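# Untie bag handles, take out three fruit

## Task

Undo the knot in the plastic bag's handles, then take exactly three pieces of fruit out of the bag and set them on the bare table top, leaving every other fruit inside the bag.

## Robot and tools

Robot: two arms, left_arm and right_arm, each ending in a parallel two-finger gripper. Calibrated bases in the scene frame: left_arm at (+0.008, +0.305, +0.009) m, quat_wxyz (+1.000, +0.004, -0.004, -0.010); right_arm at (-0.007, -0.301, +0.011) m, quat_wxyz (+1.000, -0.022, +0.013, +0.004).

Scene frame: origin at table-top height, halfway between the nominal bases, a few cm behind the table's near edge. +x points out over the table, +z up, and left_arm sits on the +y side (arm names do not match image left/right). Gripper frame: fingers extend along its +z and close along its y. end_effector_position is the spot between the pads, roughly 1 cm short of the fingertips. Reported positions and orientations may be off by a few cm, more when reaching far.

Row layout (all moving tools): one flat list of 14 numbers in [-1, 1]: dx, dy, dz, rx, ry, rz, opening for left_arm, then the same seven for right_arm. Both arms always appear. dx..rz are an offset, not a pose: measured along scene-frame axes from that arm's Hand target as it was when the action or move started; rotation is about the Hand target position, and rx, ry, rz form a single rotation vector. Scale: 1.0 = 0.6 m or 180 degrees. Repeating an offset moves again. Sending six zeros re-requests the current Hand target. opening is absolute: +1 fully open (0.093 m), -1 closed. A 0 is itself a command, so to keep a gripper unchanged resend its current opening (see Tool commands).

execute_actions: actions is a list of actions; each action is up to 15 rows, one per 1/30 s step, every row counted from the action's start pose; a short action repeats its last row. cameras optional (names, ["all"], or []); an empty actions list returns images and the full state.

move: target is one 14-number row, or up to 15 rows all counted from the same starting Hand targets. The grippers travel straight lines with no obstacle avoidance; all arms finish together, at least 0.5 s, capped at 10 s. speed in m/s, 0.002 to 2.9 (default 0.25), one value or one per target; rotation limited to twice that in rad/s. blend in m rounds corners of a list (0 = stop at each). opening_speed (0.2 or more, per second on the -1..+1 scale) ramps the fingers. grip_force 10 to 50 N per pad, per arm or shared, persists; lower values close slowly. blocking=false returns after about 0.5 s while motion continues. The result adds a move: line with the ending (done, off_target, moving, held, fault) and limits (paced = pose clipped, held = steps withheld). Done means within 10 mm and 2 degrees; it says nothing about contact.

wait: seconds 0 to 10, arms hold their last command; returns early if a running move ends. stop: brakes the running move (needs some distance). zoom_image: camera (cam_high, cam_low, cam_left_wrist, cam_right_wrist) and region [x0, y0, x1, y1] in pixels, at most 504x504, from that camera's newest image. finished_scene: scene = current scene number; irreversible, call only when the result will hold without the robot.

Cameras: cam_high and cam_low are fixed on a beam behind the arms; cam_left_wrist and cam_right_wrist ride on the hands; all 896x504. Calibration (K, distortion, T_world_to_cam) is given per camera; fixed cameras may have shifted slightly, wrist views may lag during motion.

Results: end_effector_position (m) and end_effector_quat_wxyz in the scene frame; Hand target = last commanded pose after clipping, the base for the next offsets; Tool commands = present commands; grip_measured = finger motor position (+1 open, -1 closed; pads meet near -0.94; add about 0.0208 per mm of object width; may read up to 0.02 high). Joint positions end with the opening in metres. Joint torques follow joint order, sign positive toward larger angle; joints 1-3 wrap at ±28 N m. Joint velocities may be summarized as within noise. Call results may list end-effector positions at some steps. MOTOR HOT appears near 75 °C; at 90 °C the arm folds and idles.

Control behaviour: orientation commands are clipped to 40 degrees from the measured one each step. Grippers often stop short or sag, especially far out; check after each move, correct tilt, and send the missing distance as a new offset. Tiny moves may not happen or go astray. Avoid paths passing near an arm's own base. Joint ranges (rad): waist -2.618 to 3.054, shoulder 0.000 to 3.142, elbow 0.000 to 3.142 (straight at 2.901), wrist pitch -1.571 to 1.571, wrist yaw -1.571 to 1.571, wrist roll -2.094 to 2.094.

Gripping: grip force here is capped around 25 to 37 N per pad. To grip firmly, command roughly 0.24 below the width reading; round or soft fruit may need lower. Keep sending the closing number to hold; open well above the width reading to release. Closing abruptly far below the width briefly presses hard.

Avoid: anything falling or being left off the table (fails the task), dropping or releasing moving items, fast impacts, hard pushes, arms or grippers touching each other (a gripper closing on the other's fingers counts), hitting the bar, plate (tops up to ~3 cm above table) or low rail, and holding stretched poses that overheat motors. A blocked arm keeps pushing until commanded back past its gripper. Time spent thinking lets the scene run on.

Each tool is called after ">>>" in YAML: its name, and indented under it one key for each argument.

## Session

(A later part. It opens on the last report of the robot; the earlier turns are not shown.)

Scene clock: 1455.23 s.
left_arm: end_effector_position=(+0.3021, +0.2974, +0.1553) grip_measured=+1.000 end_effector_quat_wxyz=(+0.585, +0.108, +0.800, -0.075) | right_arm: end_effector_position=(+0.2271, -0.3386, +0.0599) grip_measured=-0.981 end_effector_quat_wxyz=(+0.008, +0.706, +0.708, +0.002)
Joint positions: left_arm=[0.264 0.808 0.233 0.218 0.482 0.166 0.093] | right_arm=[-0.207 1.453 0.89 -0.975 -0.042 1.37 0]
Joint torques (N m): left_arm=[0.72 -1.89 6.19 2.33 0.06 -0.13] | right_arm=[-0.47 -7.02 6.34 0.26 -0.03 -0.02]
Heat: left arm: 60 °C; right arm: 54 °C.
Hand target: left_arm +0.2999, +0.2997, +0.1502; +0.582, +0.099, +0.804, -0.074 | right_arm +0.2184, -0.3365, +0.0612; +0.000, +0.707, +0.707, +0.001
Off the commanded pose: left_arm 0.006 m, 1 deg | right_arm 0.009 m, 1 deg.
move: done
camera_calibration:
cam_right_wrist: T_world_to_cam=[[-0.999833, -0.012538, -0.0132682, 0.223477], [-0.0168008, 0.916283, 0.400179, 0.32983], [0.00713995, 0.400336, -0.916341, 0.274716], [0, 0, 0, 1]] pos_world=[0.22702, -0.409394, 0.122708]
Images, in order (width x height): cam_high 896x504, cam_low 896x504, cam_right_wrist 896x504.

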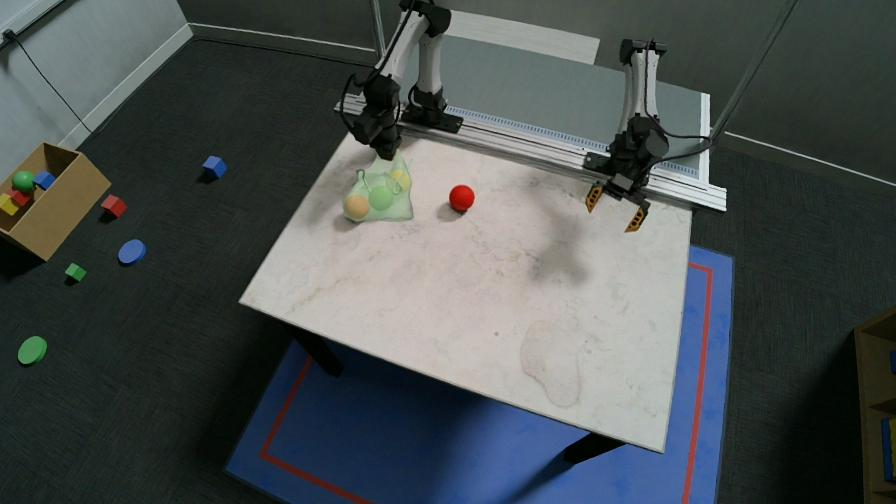

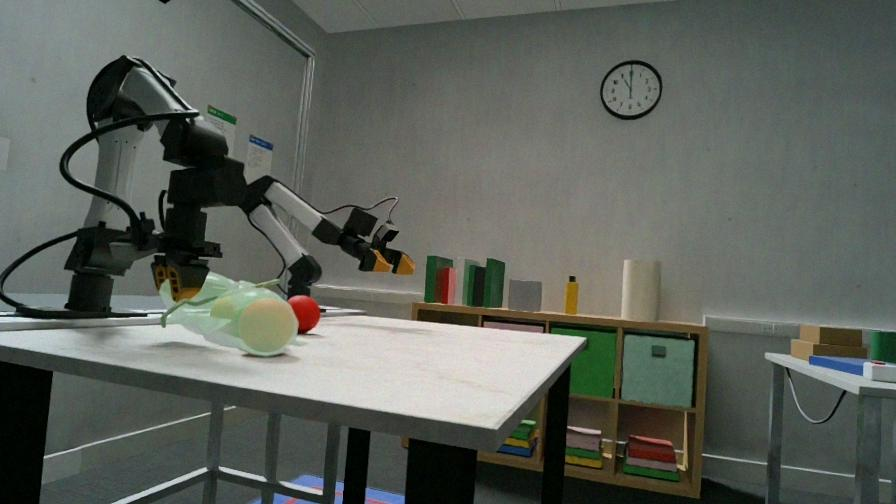

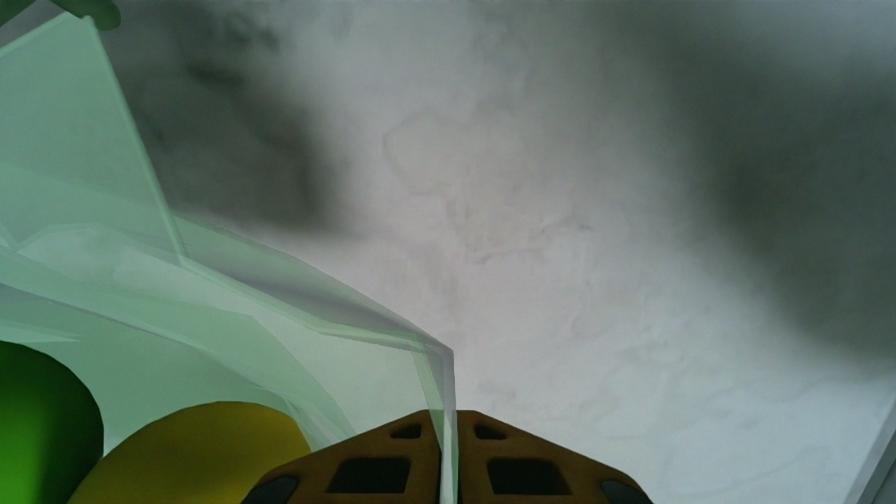

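>>> move:
  target:
    - [0,0,0,0,0,0,1,0,0,-0.05,0,0,0,-1]
    - [0,0,0,0,0,0,1,0,0,-0.05,0,0,0,-0.4]
    - [0,0,0,0,0,0,1,-0.03,-0.05,0.2,0,0,0,-0.4]
  cameras: ["cam_low"]
  speed: 0.12

>>> move:
  target: [0,0,0,0,0,0,1,0.25,0.05,0.07,0,0,0.5,0.9]
  cameras: ["cam_right_wrist","cam_high"]
  speed: 0.3

>>> zoom_image:
  camera: "cam_right_wrist"
  region: [200, 0, 700, 504]

>>> zoom_image:
  camera: "cam_high"
  region: [300, 120, 460, 250]

Scene clock: 1477.07 s.
left_arm: end_effector_position=(+0.3021, +0.2974, +0.1553) grip_measured=+1.000 end_effector_quat_wxyz=(+0.585, +0.108, +0.800, -0.075) | right_arm: end_effector_position=(+0.2000, -0.3657, +0.1719) grip_measured=-0.401 end_effector_quat_wxyz=(-0.008, +0.707, +0.708, -0.007)
Joint positions: left_arm=[0.264 0.808 0.233 0.218 0.482 0.166 0.093] | right_arm=[-0.382 1.37 1.262 -1.474 -0.044 1.195 0.026]
Joint torques (N m): left_arm=[0.76 -1.84 6.22 2.34 0.06 -0.11] | right_arm=[-1.02 -5.3 10.84 0.24 -0.03 -0.04]
Heat: left arm: 60 °C; right arm: 54 °C.
Hand target: left_arm +0.2999, +0.2997, +0.1502; +0.582, +0.099, +0.804, -0.074 | right_arm +0.2004, -0.3665, +0.1812; +0.000, +0.707, +0.707, +0.001
Off the commanded pose: left_arm 0.006 m, 1 deg | right_arm 0.009 m, 1 deg.
move: done
Images, in order (width x height): cam_low 896x504.

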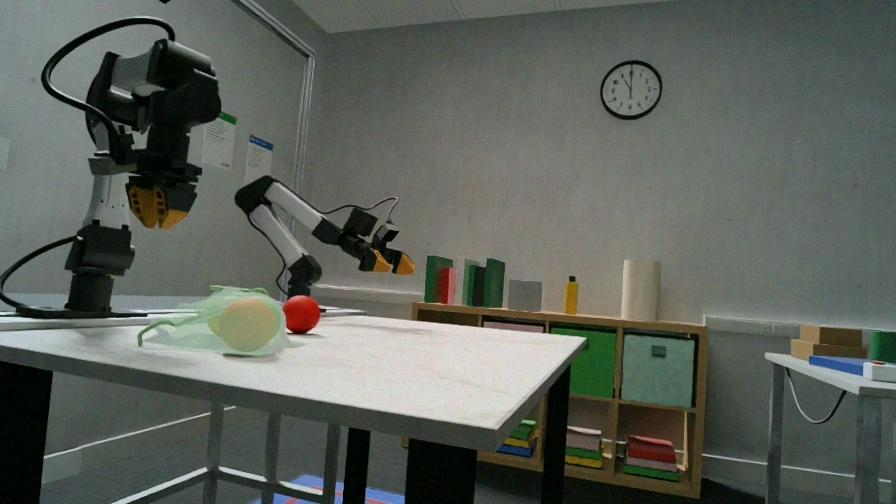

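Scene clock: 1480.53 s.
left_arm: end_effector_position=(+0.3021, +0.2974, +0.1553) grip_measured=+1.000 end_effector_quat_wxyz=(+0.585, +0.108, +0.800, -0.075) | right_arm: end_effector_position=(+0.3477, -0.3379, +0.2200) grip_measured=+0.899 end_effector_quat_wxyz=(+0.050, +0.006, +0.999, -0.009)
Joint positions: left_arm=[0.264 0.808 0.233 0.218 0.482 0.166 0.093] | right_arm=[-0.16 1.824 1.939 -1.565 -0.044 -0.135 0.088]
Joint torques (N m): left_arm=[0.7 -1.87 6.13 2.35 0.08 -0.12] | right_arm=[0.01 -6.95 11.07 0.58 -0.05 0]
Heat: left arm: 60 °C; right arm: 54 °C.
Hand target: left_arm +0.2999, +0.2997, +0.1502; +0.582, +0.099, +0.804, -0.074 | right_arm +0.3504, -0.3365, +0.2232; -0.001, +0.000, +1.000, +0.000
Off the commanded pose: left_arm 0.006 m, 1 deg | right_arm 0.004 m, 6 deg.
joint sent to its limit (right arm) — joint 4 (wrist pitch), lower limit. The joint targets are off in orientation, not in position.
move: off_target (right_arm)
camera_calibration:
cam_right_wrist: T_world_to_cam=[[-0.00338817, -0.999838, 0.0176559, -0.340722], [-0.94928, 0.00876715, 0.314309, 0.303734], [-0.314413, -0.0156955, -0.949157, 0.398707], [0, 0, 0, 1]] pos_world=[0.412533, -0.337072, 0.288985]
Images, in order (width x height): cam_high 896x504, cam_right_wrist 896x504.

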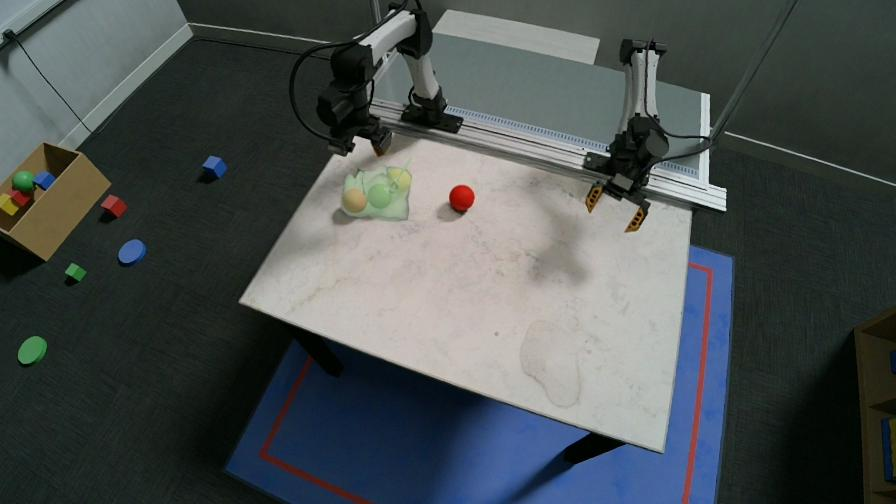

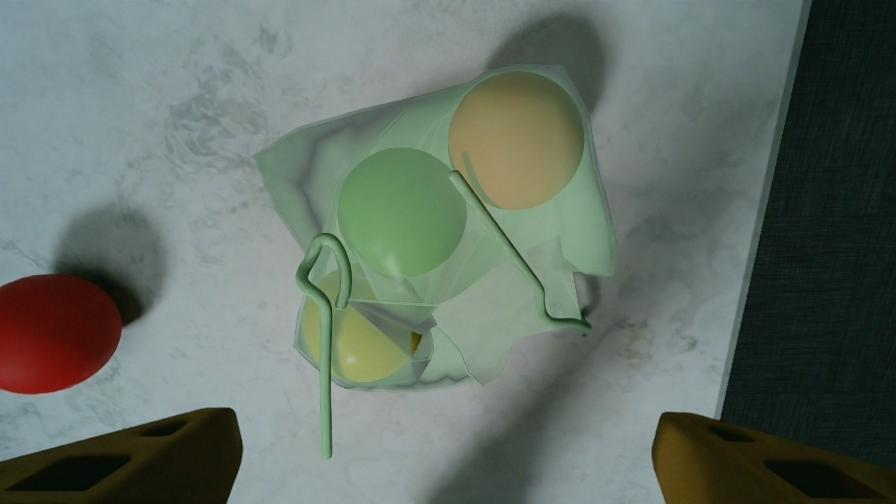

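Scaled by 1.000.

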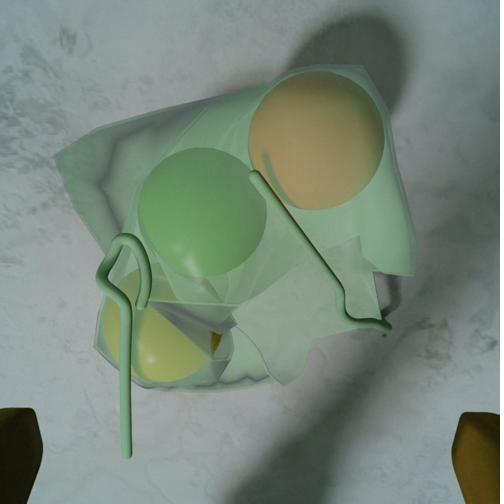

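Scaled by 3.150 from the camera's 896x504 image, which has a finer 1280x720 frame.

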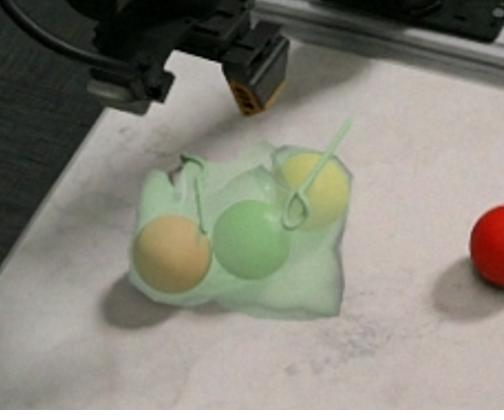

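>>> zoom_image:
  camera: "cam_right_wrist"
  region: [280, 220, 520, 400]

>>> zoom_image:
  camera: "cam_right_wrist"
  region: [430, 200, 630, 400]

Scaled by 2.100 from the camera's 896x504 image, which has a finer 1280x720 frame.

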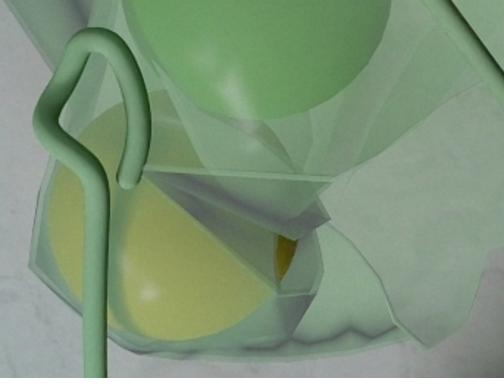

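Scaled by 2.520 from the camera's 896x504 image, which has a finer 1280x720 frame.

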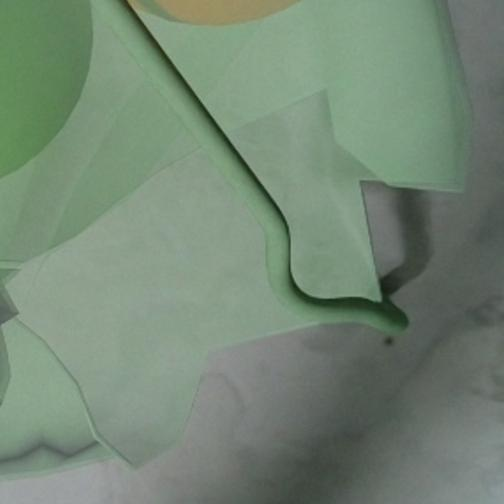

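>>> move:
  target: [0,0,0,0,0,0,1,-0.176,0.107,-0.17,0,0,0,-0.2]
  cameras: ["cam_right_wrist","cam_low"]
  speed: 0.25

>>> zoom_image:
  camera: "cam_right_wrist"
  region: [200, 0, 700, 504]

>>> zoom_image:
  camera: "cam_low"
  region: [120, 220, 340, 380]

Scene clock: 1529.67 s.
left_arm: end_effector_position=(+0.3021, +0.2974, +0.1553) grip_measured=+1.000 end_effector_quat_wxyz=(+0.585, +0.108, +0.800, -0.075) | right_arm: end_effector_position=(+0.2458, -0.2732, +0.1192) grip_measured=-0.199 end_effector_quat_wxyz=(-0.013, -0.001, +1.000, +0.000)
Joint positions: left_arm=[0.264 0.808 0.233 0.218 0.482 0.166 0.093] | right_arm=[0.055 1.488 1.175 -1.254 -0.044 0.059 0.036]
Joint torques (N m): left_arm=[0.72 -1.85 6.17 2.35 0.04 -0.13] | right_arm=[0.24 -7.98 6.52 0.7 0 0.11]
Heat: left arm: 61 °C; right arm: 59 °C.
Hand target: left_arm +0.2999, +0.2997, +0.1502; +0.582, +0.099, +0.804, -0.074 | right_arm +0.2448, -0.2723, +0.1212; -0.001, +0.000, +1.000, +0.000
Off the commanded pose: left_arm 0.006 m, 1 deg | right_arm 0.002 m, 1 deg.
move: done
camera_calibration:
cam_right_wrist: T_world_to_cam=[[0.0121477, -0.999925, -0.00151639, -0.276063], [-0.902294, -0.0116152, 0.430964, 0.206997], [-0.430949, -0.00386699, -0.902368, 0.298309], [0, 0, 0, 1]] pos_world=[0.318682, -0.272484, 0.179557]
Images, in order (width x height): cam_low 896x504, cam_right_wrist 896x504.

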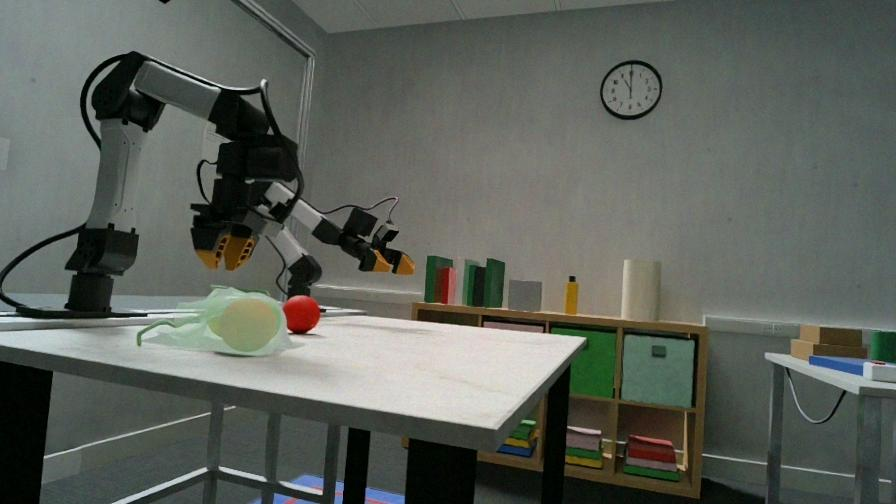

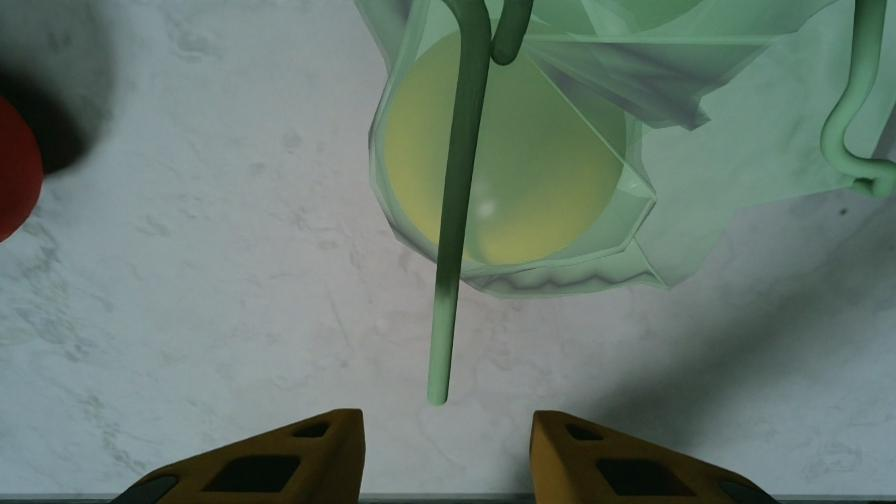

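Scaled by 1.000.

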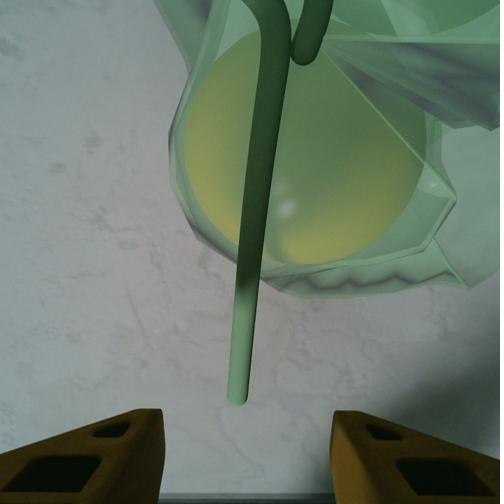

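Scaled by 2.291 from the camera's 896x504 image, which has a finer 1280x720 frame.

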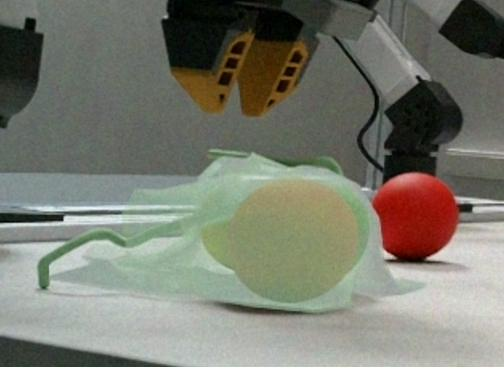

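>>> move:
  target:
    - [0,0,0,0,0,0,1,-0.013,0.003,-0.1,0,0,0,-0.2]
    - [0,0,0,0,0,0,1,-0.013,0.003,-0.1,0,0,0,-1]
  cameras: ["cam_right_wrist"]
  speed: 0.12

Scene clock: 1542.90 s.
left_arm: end_effector_position=(+0.3021, +0.2974, +0.1553) grip_measured=+1.000 end_effector_quat_wxyz=(+0.585, +0.108, +0.800, -0.075) | right_arm: end_effector_position=(+0.2386, -0.2709, +0.0645) grip_measured=-0.934 end_effector_quat_wxyz=(-0.001, -0.001, +1.000, +0.001)
Joint positions: left_arm=[0.264 0.808 0.233 0.218 0.482 0.166 0.093] | right_arm=[0.075 1.484 0.949 -1.008 -0.044 0.082 0]
Joint torques (N m): left_arm=[0.68 -1.87 6.19 2.34 0.06 -0.11] | right_arm=[0.21 -5.31 6.46 0.75 0.07 0.08]
Heat: left arm: 61 °C; right arm: 57 °C.
Hand target: left_arm +0.2999, +0.2997, +0.1502; +0.582, +0.099, +0.804, -0.074 | right_arm +0.2370, -0.2705, +0.0612; -0.001, +0.000, +1.000, +0.000
Off the commanded pose: left_arm 0.006 m, 1 deg | right_arm 0.004 m, 0 deg.
move: done
camera_calibration:
cam_right_wrist: T_world_to_cam=[[0.0113702, -0.99993, -0.0032704, -0.273574], [-0.912434, -0.0117131, 0.409056, 0.227882], [-0.409066, -0.00166701, -0.912503, 0.241899], [0, 0, 0, 1]] pos_world=[0.30999, -0.270482, 0.126623]
Images, in order (width x height): cam_right_wrist 896x504.

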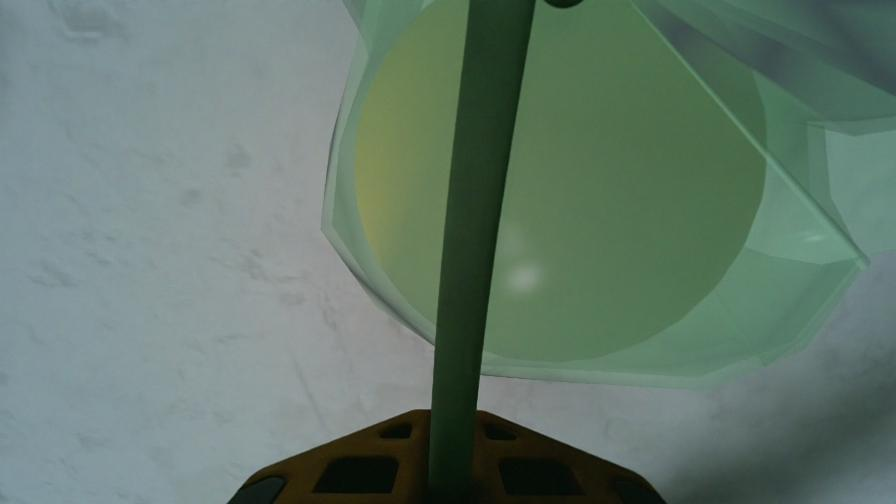

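>>> move:
  target: [0,0,0,0,0,0,1,-0.04,0.02,0.06,0,0,0,-1]
  cameras: ["cam_right_wrist"]
  speed: 0.1

Scene clock: 1553.37 s.
left_arm: end_effector_position=(+0.3021, +0.2974, +0.1553) grip_measured=+1.000 end_effector_quat_wxyz=(+0.585, +0.108, +0.800, -0.075) | right_arm: end_effector_position=(+0.2112, -0.2596, +0.0872) grip_measured=-0.934 end_effector_quat_wxyz=(-0.011, -0.001, +1.000, +0.001)
Joint positions: left_arm=[0.264 0.808 0.233 0.218 0.482 0.166 0.093] | right_arm=[0.133 1.375 0.949 -1.134 -0.044 0.138 0]
Joint torques (N m): left_arm=[0.65 -1.88 6.24 2.36 0.06 -0.11] | right_arm=[0.25 -6.27 10.59 0.28 0.03 0.08]
Heat: left arm: 61 °C; right arm: 56 °C.
Hand target: left_arm +0.2999, +0.2997, +0.1502; +0.582, +0.099, +0.804, -0.074 | right_arm +0.2131, -0.2585, +0.0972; -0.001, +0.000, +1.000, +0.000
Off the commanded pose: left_arm 0.006 m, 1 deg | right_arm 0.010 m, 1 deg.
move: done
camera_calibration:
cam_right_wrist: T_world_to_cam=[[0.0116336, -0.99993, -0.00233647, -0.261922], [-0.903722, -0.0115143, 0.427964, 0.190336], [-0.427961, -0.00286724, -0.903793, 0.254286], [0, 0, 0, 1]] pos_world=[0.283883, -0.258983, 0.147753]
Images, in order (width x height): cam_right_wrist 896x504.

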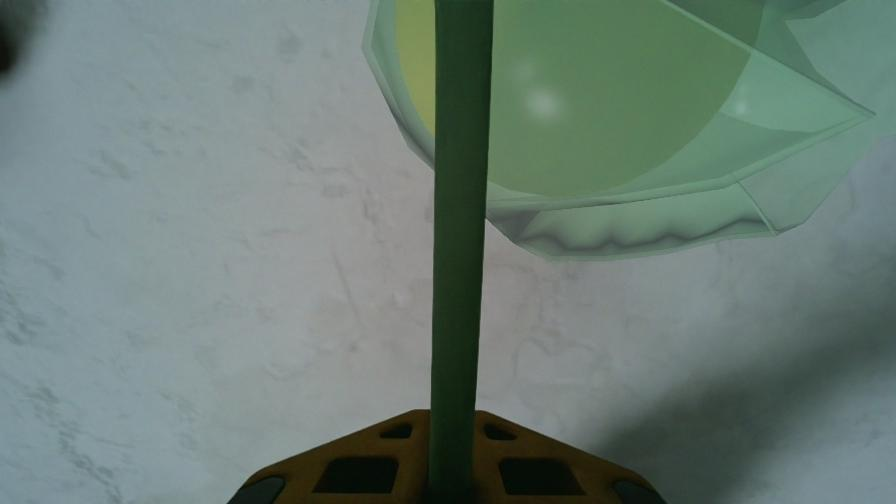

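>>> move:
  target: [0,0,0,0,0,0,1,-0.1,0.06,0.0,0,0,0,-1]
  cameras: ["cam_right_wrist","cam_high","cam_low"]
  speed: 0.1

>>> zoom_image:
  camera: "cam_high"
  region: [320, 110, 480, 240]

>>> zoom_image:
  camera: "cam_low"
  region: [120, 220, 340, 380]

Scene clock: 1562.93 s.
left_arm: end_effector_position=(+0.3021, +0.2974, +0.1553) grip_measured=+1.000 end_effector_quat_wxyz=(+0.585, +0.108, +0.800, -0.075) | right_arm: end_effector_position=(+0.1617, -0.2173, +0.0985) grip_measured=-0.934 end_effector_quat_wxyz=(+0.007, -0.002, +1.000, +0.011)
Joint positions: left_arm=[0.264 0.808 0.233 0.218 0.482 0.166 0.093] | right_arm=[0.4 1.172 0.854 -1.19 -0.044 0.406 0]
Joint torques (N m): left_arm=[0.73 -1.85 6.16 2.34 0.05 -0.12] | right_arm=[0.23 -4.48 6.61 0.4 0.14 0.08]
Heat: left arm: 61 °C; right arm: 56 °C.
Hand target: left_arm +0.2999, +0.2997, +0.1502; +0.582, +0.099, +0.804, -0.074 | right_arm +0.1530, -0.2225, +0.0972; -0.001, +0.000, +1.000, +0.000
Off the commanded pose: left_arm 0.006 m, 1 deg | right_arm 0.010 m, 2 deg.
move: done
camera_calibration:
cam_right_wrist: T_world_to_cam=[[0.012726, -0.999671, -0.0222809, -0.217257], [-0.918615, -0.0204896, 0.394622, 0.145023], [-0.394948, 0.0154456, -0.918573, 0.243604], [0, 0, 0, 1]] pos_world=[0.232196, -0.217976, 0.161698]
Images, in order (width x height): cam_high 896x504, cam_low 896x504, cam_right_wrist 896x504.

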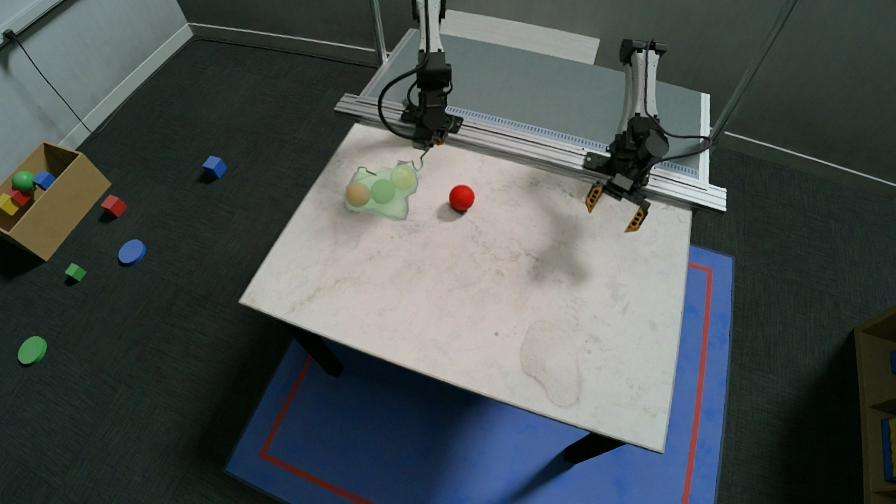

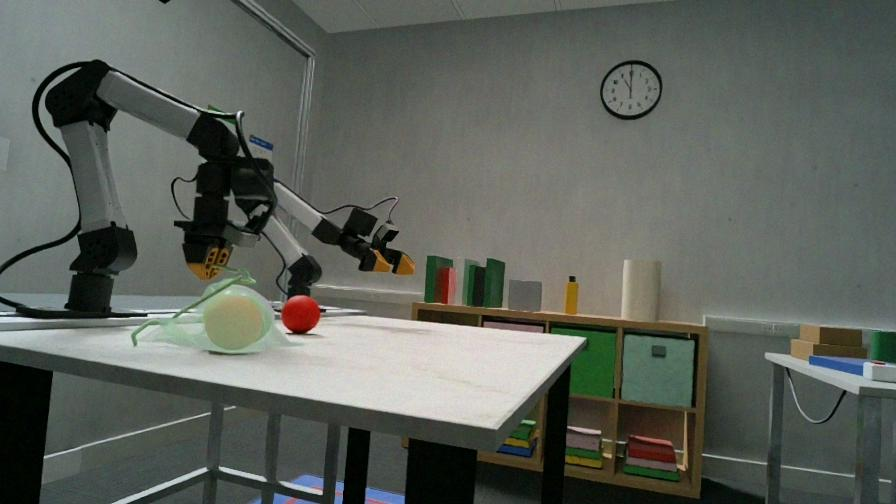

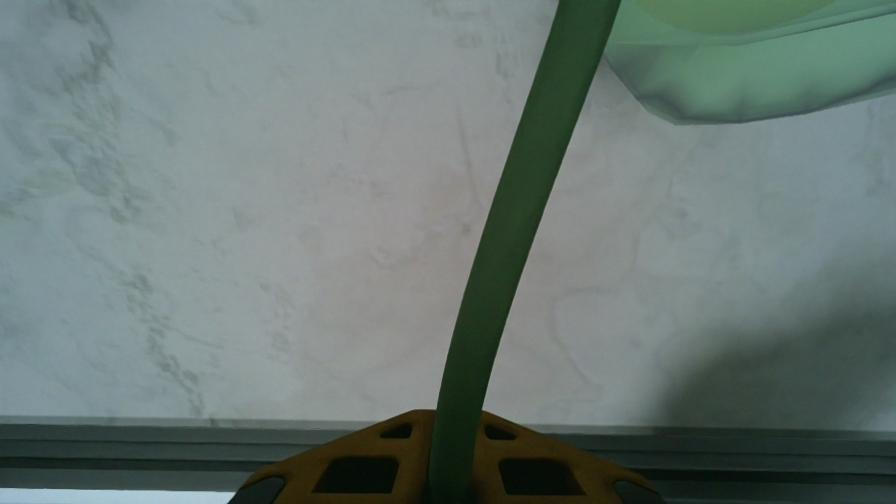

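Scaled by 3.150 from the camera's 896x504 image, which has a finer 1280x720 frame.

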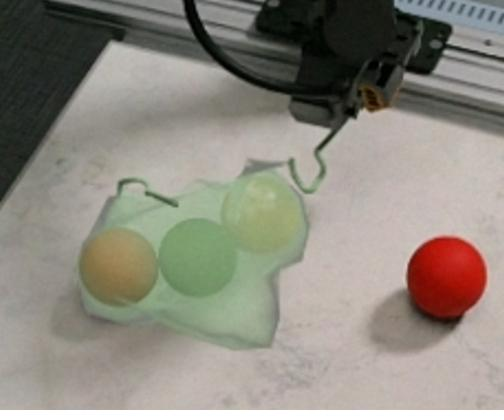

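Scaled by 2.291 from the camera's 896x504 image, which has a finer 1280x720 frame.

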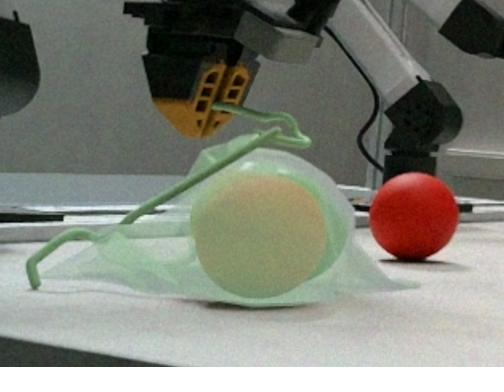

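>>> move:
  target:
    - [0,0,0,0,0,0,1,-0.02,0.0,-0.08,0,0,0,-1]
    - [0,0,0,0,0,0,1,-0.02,0.0,-0.08,0,0,0,-0.3]
    - [0,0,0,0,0,0,1,-0.02,0.03,0.2,0,0,0,-0.3]
    - [0,0,0,0,0,0,1,0.32,-0.14,0.21,0,0,0,0.9]
  cameras: ["cam_right_wrist","cam_high"]
  speed: [0.1,0.1,0.2,0.3]
  blend: [0,0,0.03,0]

>>> zoom_image:
  camera: "cam_right_wrist"
  region: [200, 0, 700, 504]

>>> zoom_image:
  camera: "cam_high"
  region: [320, 110, 480, 240]

Scene clock: 1583.23 s.
left_arm: end_effector_position=(+0.3021, +0.2974, +0.1553) grip_measured=+1.000 end_effector_quat_wxyz=(+0.585, +0.108, +0.800, -0.075) | right_arm: end_effector_position=(+0.3427, -0.3050, +0.2180) grip_measured=+0.899 end_effector_quat_wxyz=(+0.043, +0.001, +0.999, -0.004)
Joint positions: left_arm=[0.264 0.808 0.233 0.218 0.482 0.166 0.093] | right_arm=[-0.067 1.801 1.908 -1.567 -0.042 -0.052 0.088]
Joint torques (N m): left_arm=[0.73 -1.85 6.13 2.35 0.06 -0.13] | right_arm=[-0.58 -7.34 11.12 0.62 -0.03 -0.08]
Heat: left arm: 61 °C; right arm: 55 °C.
Hand target: left_arm +0.2999, +0.2997, +0.1502; +0.582, +0.099, +0.804, -0.074 | right_arm +0.3450, -0.3064, +0.2233; -0.001, +0.000, +1.000, +0.000
Off the commanded pose: left_arm 0.006 m, 1 deg | right_arm 0.006 m, 5 deg.
joint sent to its limit (right arm) — joint 4 (wrist pitch), lower limit. The joint targets are off in orientation, not in position.
move: off_target (right_arm); target 4's new opening was sent with right_arm's hand 0.006 m and 5 deg from that target
camera_calibration:
cam_right_wrist: T_world_to_cam=[[0.00674529, -0.999947, 0.00780099, -0.309151], [-0.944996, -0.00382309, 0.32706, 0.291227], [-0.327013, -0.00957802, -0.944971, 0.401006], [0, 0, 0, 1]] pos_world=[0.408428, -0.304181, 0.286102]
Images, in order (width x height): cam_high 896x504, cam_right_wrist 896x504.

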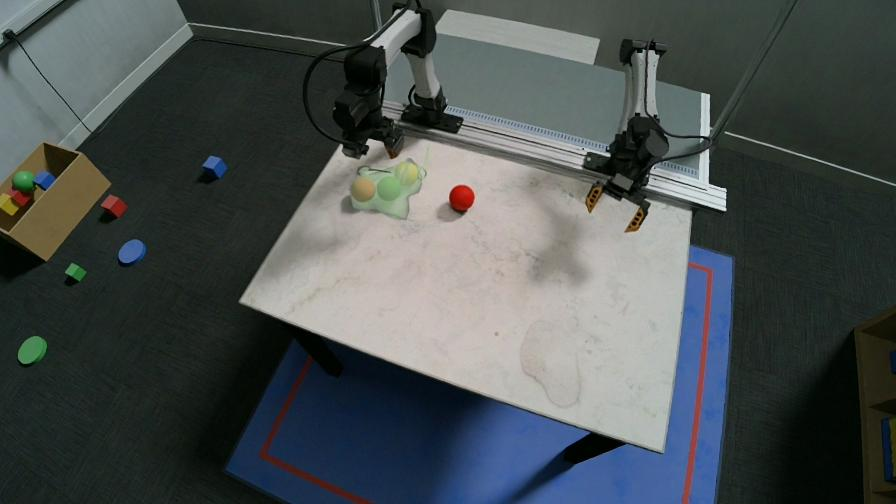

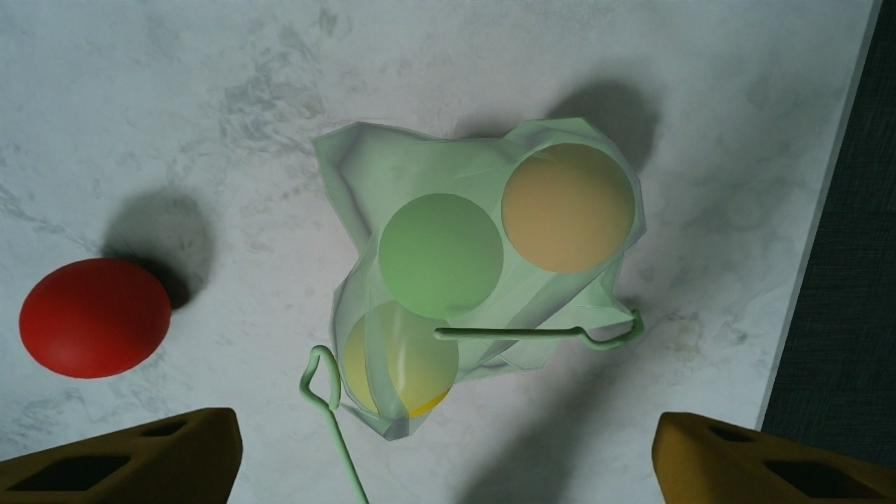

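Scaled by 1.000.

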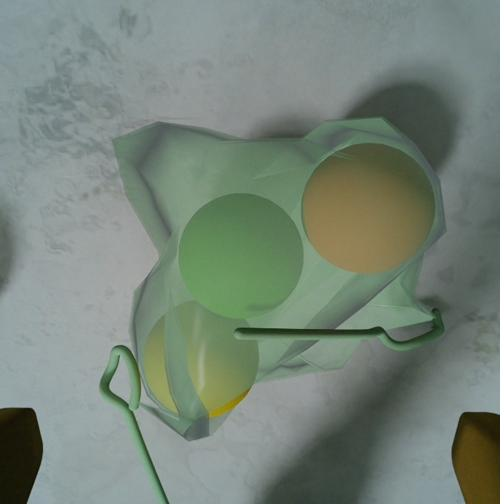

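Scaled by 3.150 from the camera's 896x504 image, which has a finer 1280x720 frame.

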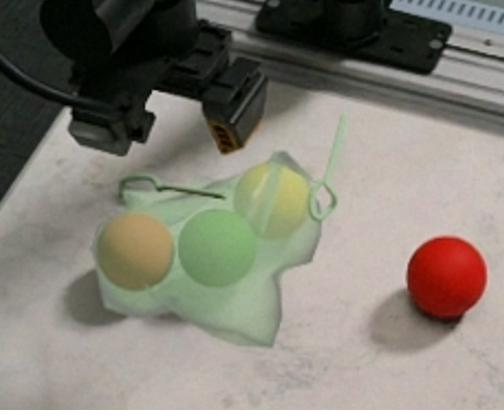

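>>> zoom_image:
  camera: "cam_right_wrist"
  region: [310, 280, 490, 450]

>>> zoom_image:
  camera: "cam_right_wrist"
  region: [420, 250, 660, 400]

Scaled by 2.800 from the camera's 896x504 image, which has a finer 1280x720 frame.

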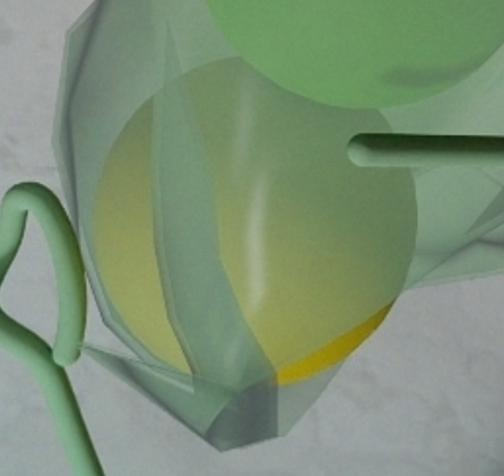

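Scaled by 2.100 from the camera's 896x504 image, which has a finer 1280x720 frame.

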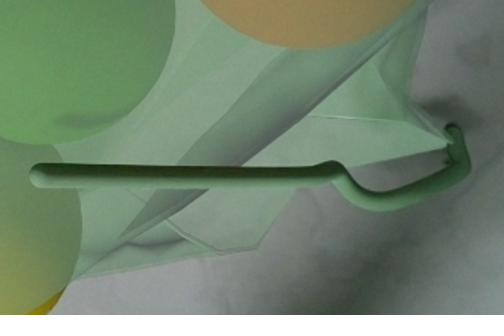

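>>> move:
  target: [0,0,0,0,0,0,1,-0.175,0.14,-0.18,0,0,0,0.0]
  cameras: ["cam_right_wrist"]
  speed: 0.25

>>> zoom_image:
  camera: "cam_right_wrist"
  region: [200, 0, 700, 504]

Scene clock: 1665.50 s.
left_arm: end_effector_position=(+0.3021, +0.2974, +0.1553) grip_measured=+1.000 end_effector_quat_wxyz=(+0.585, +0.108, +0.800, -0.075) | right_arm: end_effector_position=(+0.2413, -0.2223, +0.1130) grip_measured=+0.001 end_effector_quat_wxyz=(-0.013, -0.001, +1.000, +0.001)
Joint positions: left_arm=[0.264 0.808 0.233 0.218 0.482 0.166 0.093] | right_arm=[0.258 1.503 1.172 -1.228 -0.043 0.263 0.045]
Joint torques (N m): left_arm=[0.7 -1.85 6.22 2.33 0.06 -0.13] | right_arm=[0.28 -8.16 6.56 0.69 0.09 0.07]
Heat: left arm: 61 °C; right arm: 58 °C.
Hand target: left_arm +0.2999, +0.2997, +0.1502; +0.582, +0.099, +0.804, -0.074 | right_arm +0.2400, -0.2224, +0.1153; -0.001, +0.000, +1.000, +0.000
Off the commanded pose: left_arm 0.006 m, 1 deg | right_arm 0.003 m, 1 deg.
move: done
camera_calibration:
cam_right_wrist: T_world_to_cam=[[0.0119745, -0.999927, -0.00187976, -0.225105], [-0.9022, -0.0116147, 0.431162, 0.206225], [-0.431152, -0.00346702, -0.902273, 0.29115], [0, 0, 0, 1]] pos_world=[0.314282, -0.221684, 0.173358]
Images, in order (width x height): cam_right_wrist 896x504.

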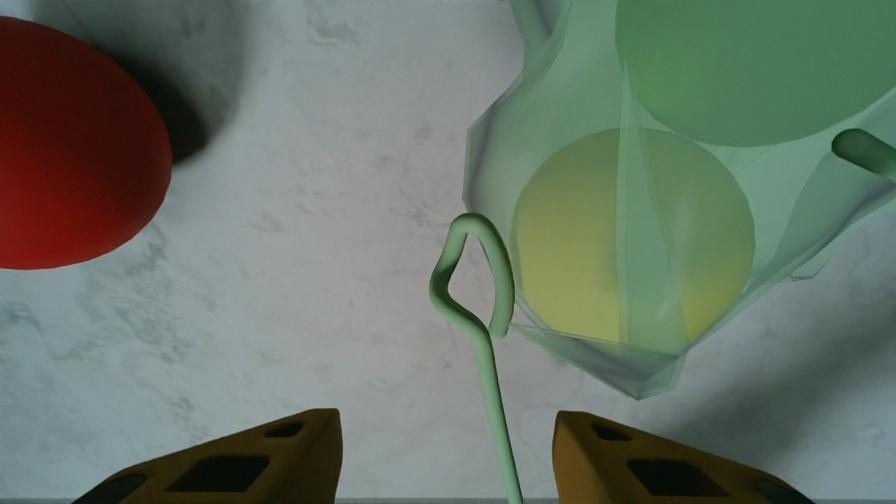

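Scaled by 1.000.

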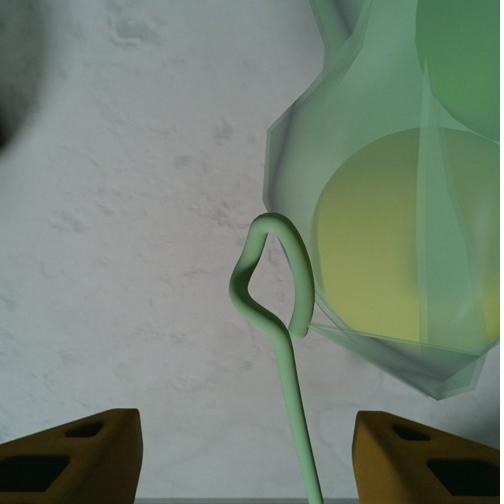

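>>> move:
  target:
    - [0,0,0,0,0,0,1,-0.057,-0.0275,-0.108,0,0,0,-0.2]
    - [0,0,0,0,0,0,1,-0.057,-0.0275,-0.108,0,0,0,-1]
  cameras: ["cam_right_wrist"]
  speed: 0.12

Scene clock: 1685.90 s.
left_arm: end_effector_position=(+0.3021, +0.2974, +0.1553) grip_measured=+1.000 end_effector_quat_wxyz=(+0.585, +0.108, +0.800, -0.075) | right_arm: end_effector_position=(+0.2053, -0.2358, +0.0492) grip_measured=-0.937 end_effector_quat_wxyz=(-0.012, +0.000, +1.000, +0.001)
Joint positions: left_arm=[0.264 0.808 0.233 0.218 0.482 0.166 0.093] | right_arm=[0.251 1.417 0.83 -0.97 -0.043 0.259 0]
Joint torques (N m): left_arm=[0.66 -1.83 6.17 2.35 0.06 -0.13] | right_arm=[-0.84 -6.74 6.34 0.72 0.09 -0.06]
Heat: left arm: 61 °C; right arm: 56 °C.
Hand target: left_arm +0.2999, +0.2997, +0.1502; +0.582, +0.099, +0.804, -0.074 | right_arm +0.2058, -0.2390, +0.0504; -0.001, +0.000, +1.000, +0.000
Off the commanded pose: left_arm 0.006 m, 1 deg | right_arm 0.003 m, 1 deg.
move: done
camera_calibration:
cam_right_wrist: T_world_to_cam=[[0.0101083, -0.999946, -0.00229194, -0.237928], [-0.903126, -0.0101134, 0.429256, 0.20165], [-0.429256, -0.00226913, -0.90318, 0.217962], [0, 0, 0, 1]] pos_world=[0.278082, -0.235381, 0.109755]
Images, in order (width x height): cam_right_wrist 896x504.

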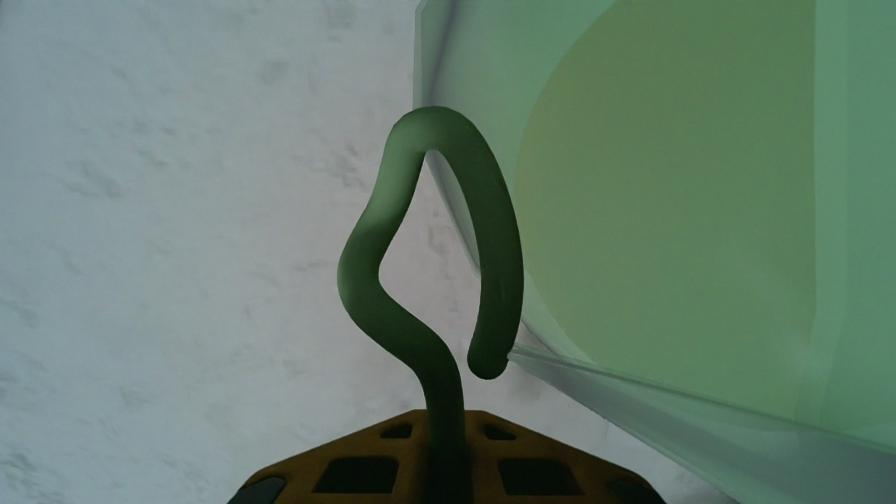

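>>> move:
  target:
    - [0,0,0,0,0,0,1,0,0.11,0.02,0,0,0,-1]
    - [0,0,0,0,0,0,1,0,0.13,-0.05,0,0,0,-1]
    - [0,0,0,0,0,0,1,0,0.13,-0.05,0,0,0,-0.4]
  cameras: ["cam_right_wrist","cam_high"]
  speed: 0.1

>>> zoom_image:
  camera: "cam_high"
  region: [320, 110, 480, 240]

Scene clock: 1696.20 s.
left_arm: end_effector_position=(+0.3021, +0.2974, +0.1553) grip_measured=+1.000 end_effector_quat_wxyz=(+0.585, +0.108, +0.800, -0.075) | right_arm: end_effector_position=(+0.2081, -0.1582, +0.0258) grip_measured=-0.401 end_effector_quat_wxyz=(+0.001, -0.001, +1.000, +0.009)
Joint positions: left_arm=[0.264 0.808 0.233 0.218 0.482 0.166 0.093] | right_arm=[0.552 1.555 0.868 -0.827 -0.038 0.559 0.026]
Joint torques (N m): left_arm=[0.75 -1.87 6.17 2.35 0.05 -0.11] | right_arm=[0.12 -4.72 6.28 0.75 0.19 0.06]
Heat: left arm: 62 °C; right arm: 55 °C.
Hand target: left_arm +0.2999, +0.2997, +0.1502; +0.582, +0.099, +0.804, -0.074 | right_arm +0.2059, -0.1609, +0.0204; -0.001, +0.000, +1.000, +0.000
Off the commanded pose: left_arm 0.006 m, 1 deg | right_arm 0.007 m, 1 deg.
move: done
camera_calibration:
cam_right_wrist: T_world_to_cam=[[0.0120487, -0.999743, -0.0191804, -0.160309], [-0.913901, -0.0187938, 0.405502, 0.216492], [-0.405758, 0.0126432, -0.913893, 0.19595], [0, 0, 0, 1]] pos_world=[0.279292, -0.158677, 0.0882149]
Images, in order (width x height): cam_high 896x504, cam_right_wrist 896x504.

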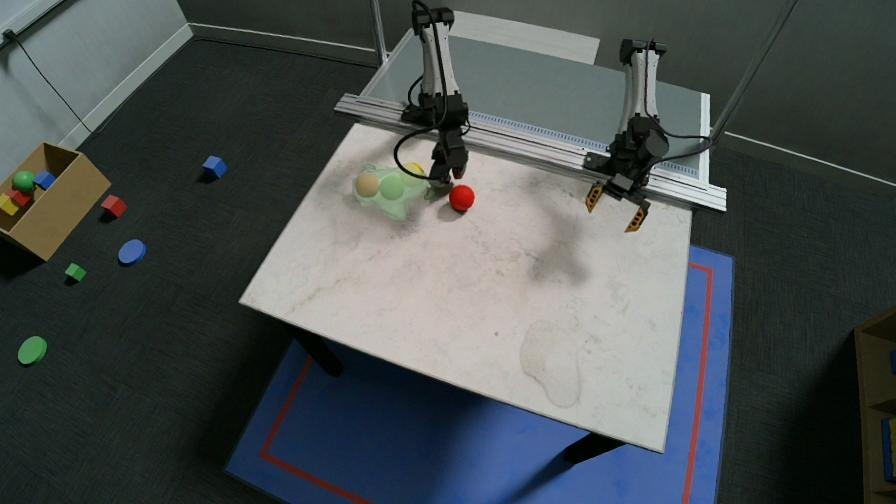

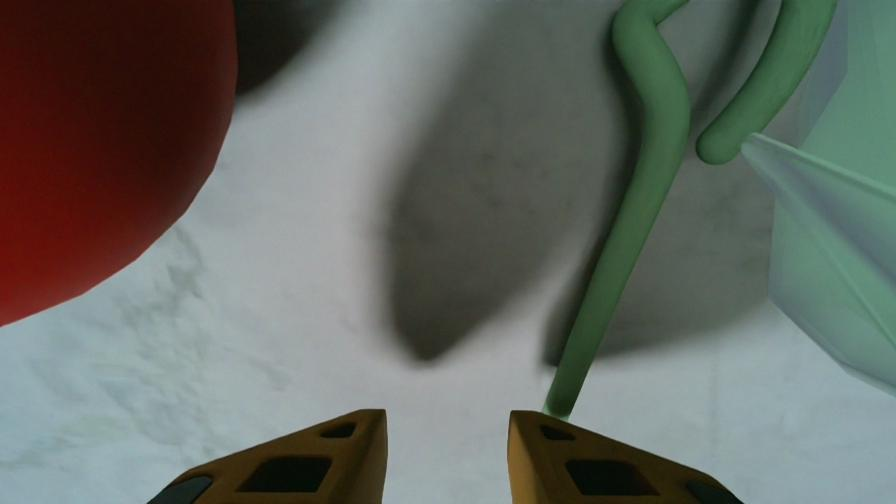

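Scaled by 3.150 from the camera's 896x504 image, which has a finer 1280x720 frame.

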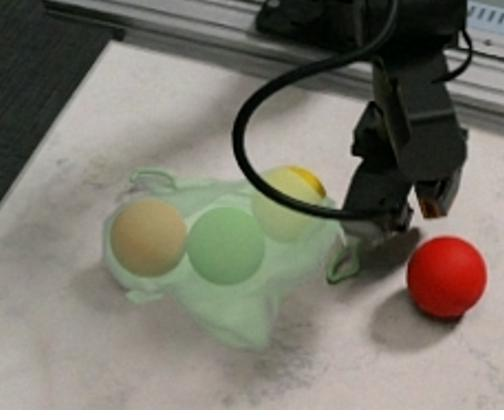

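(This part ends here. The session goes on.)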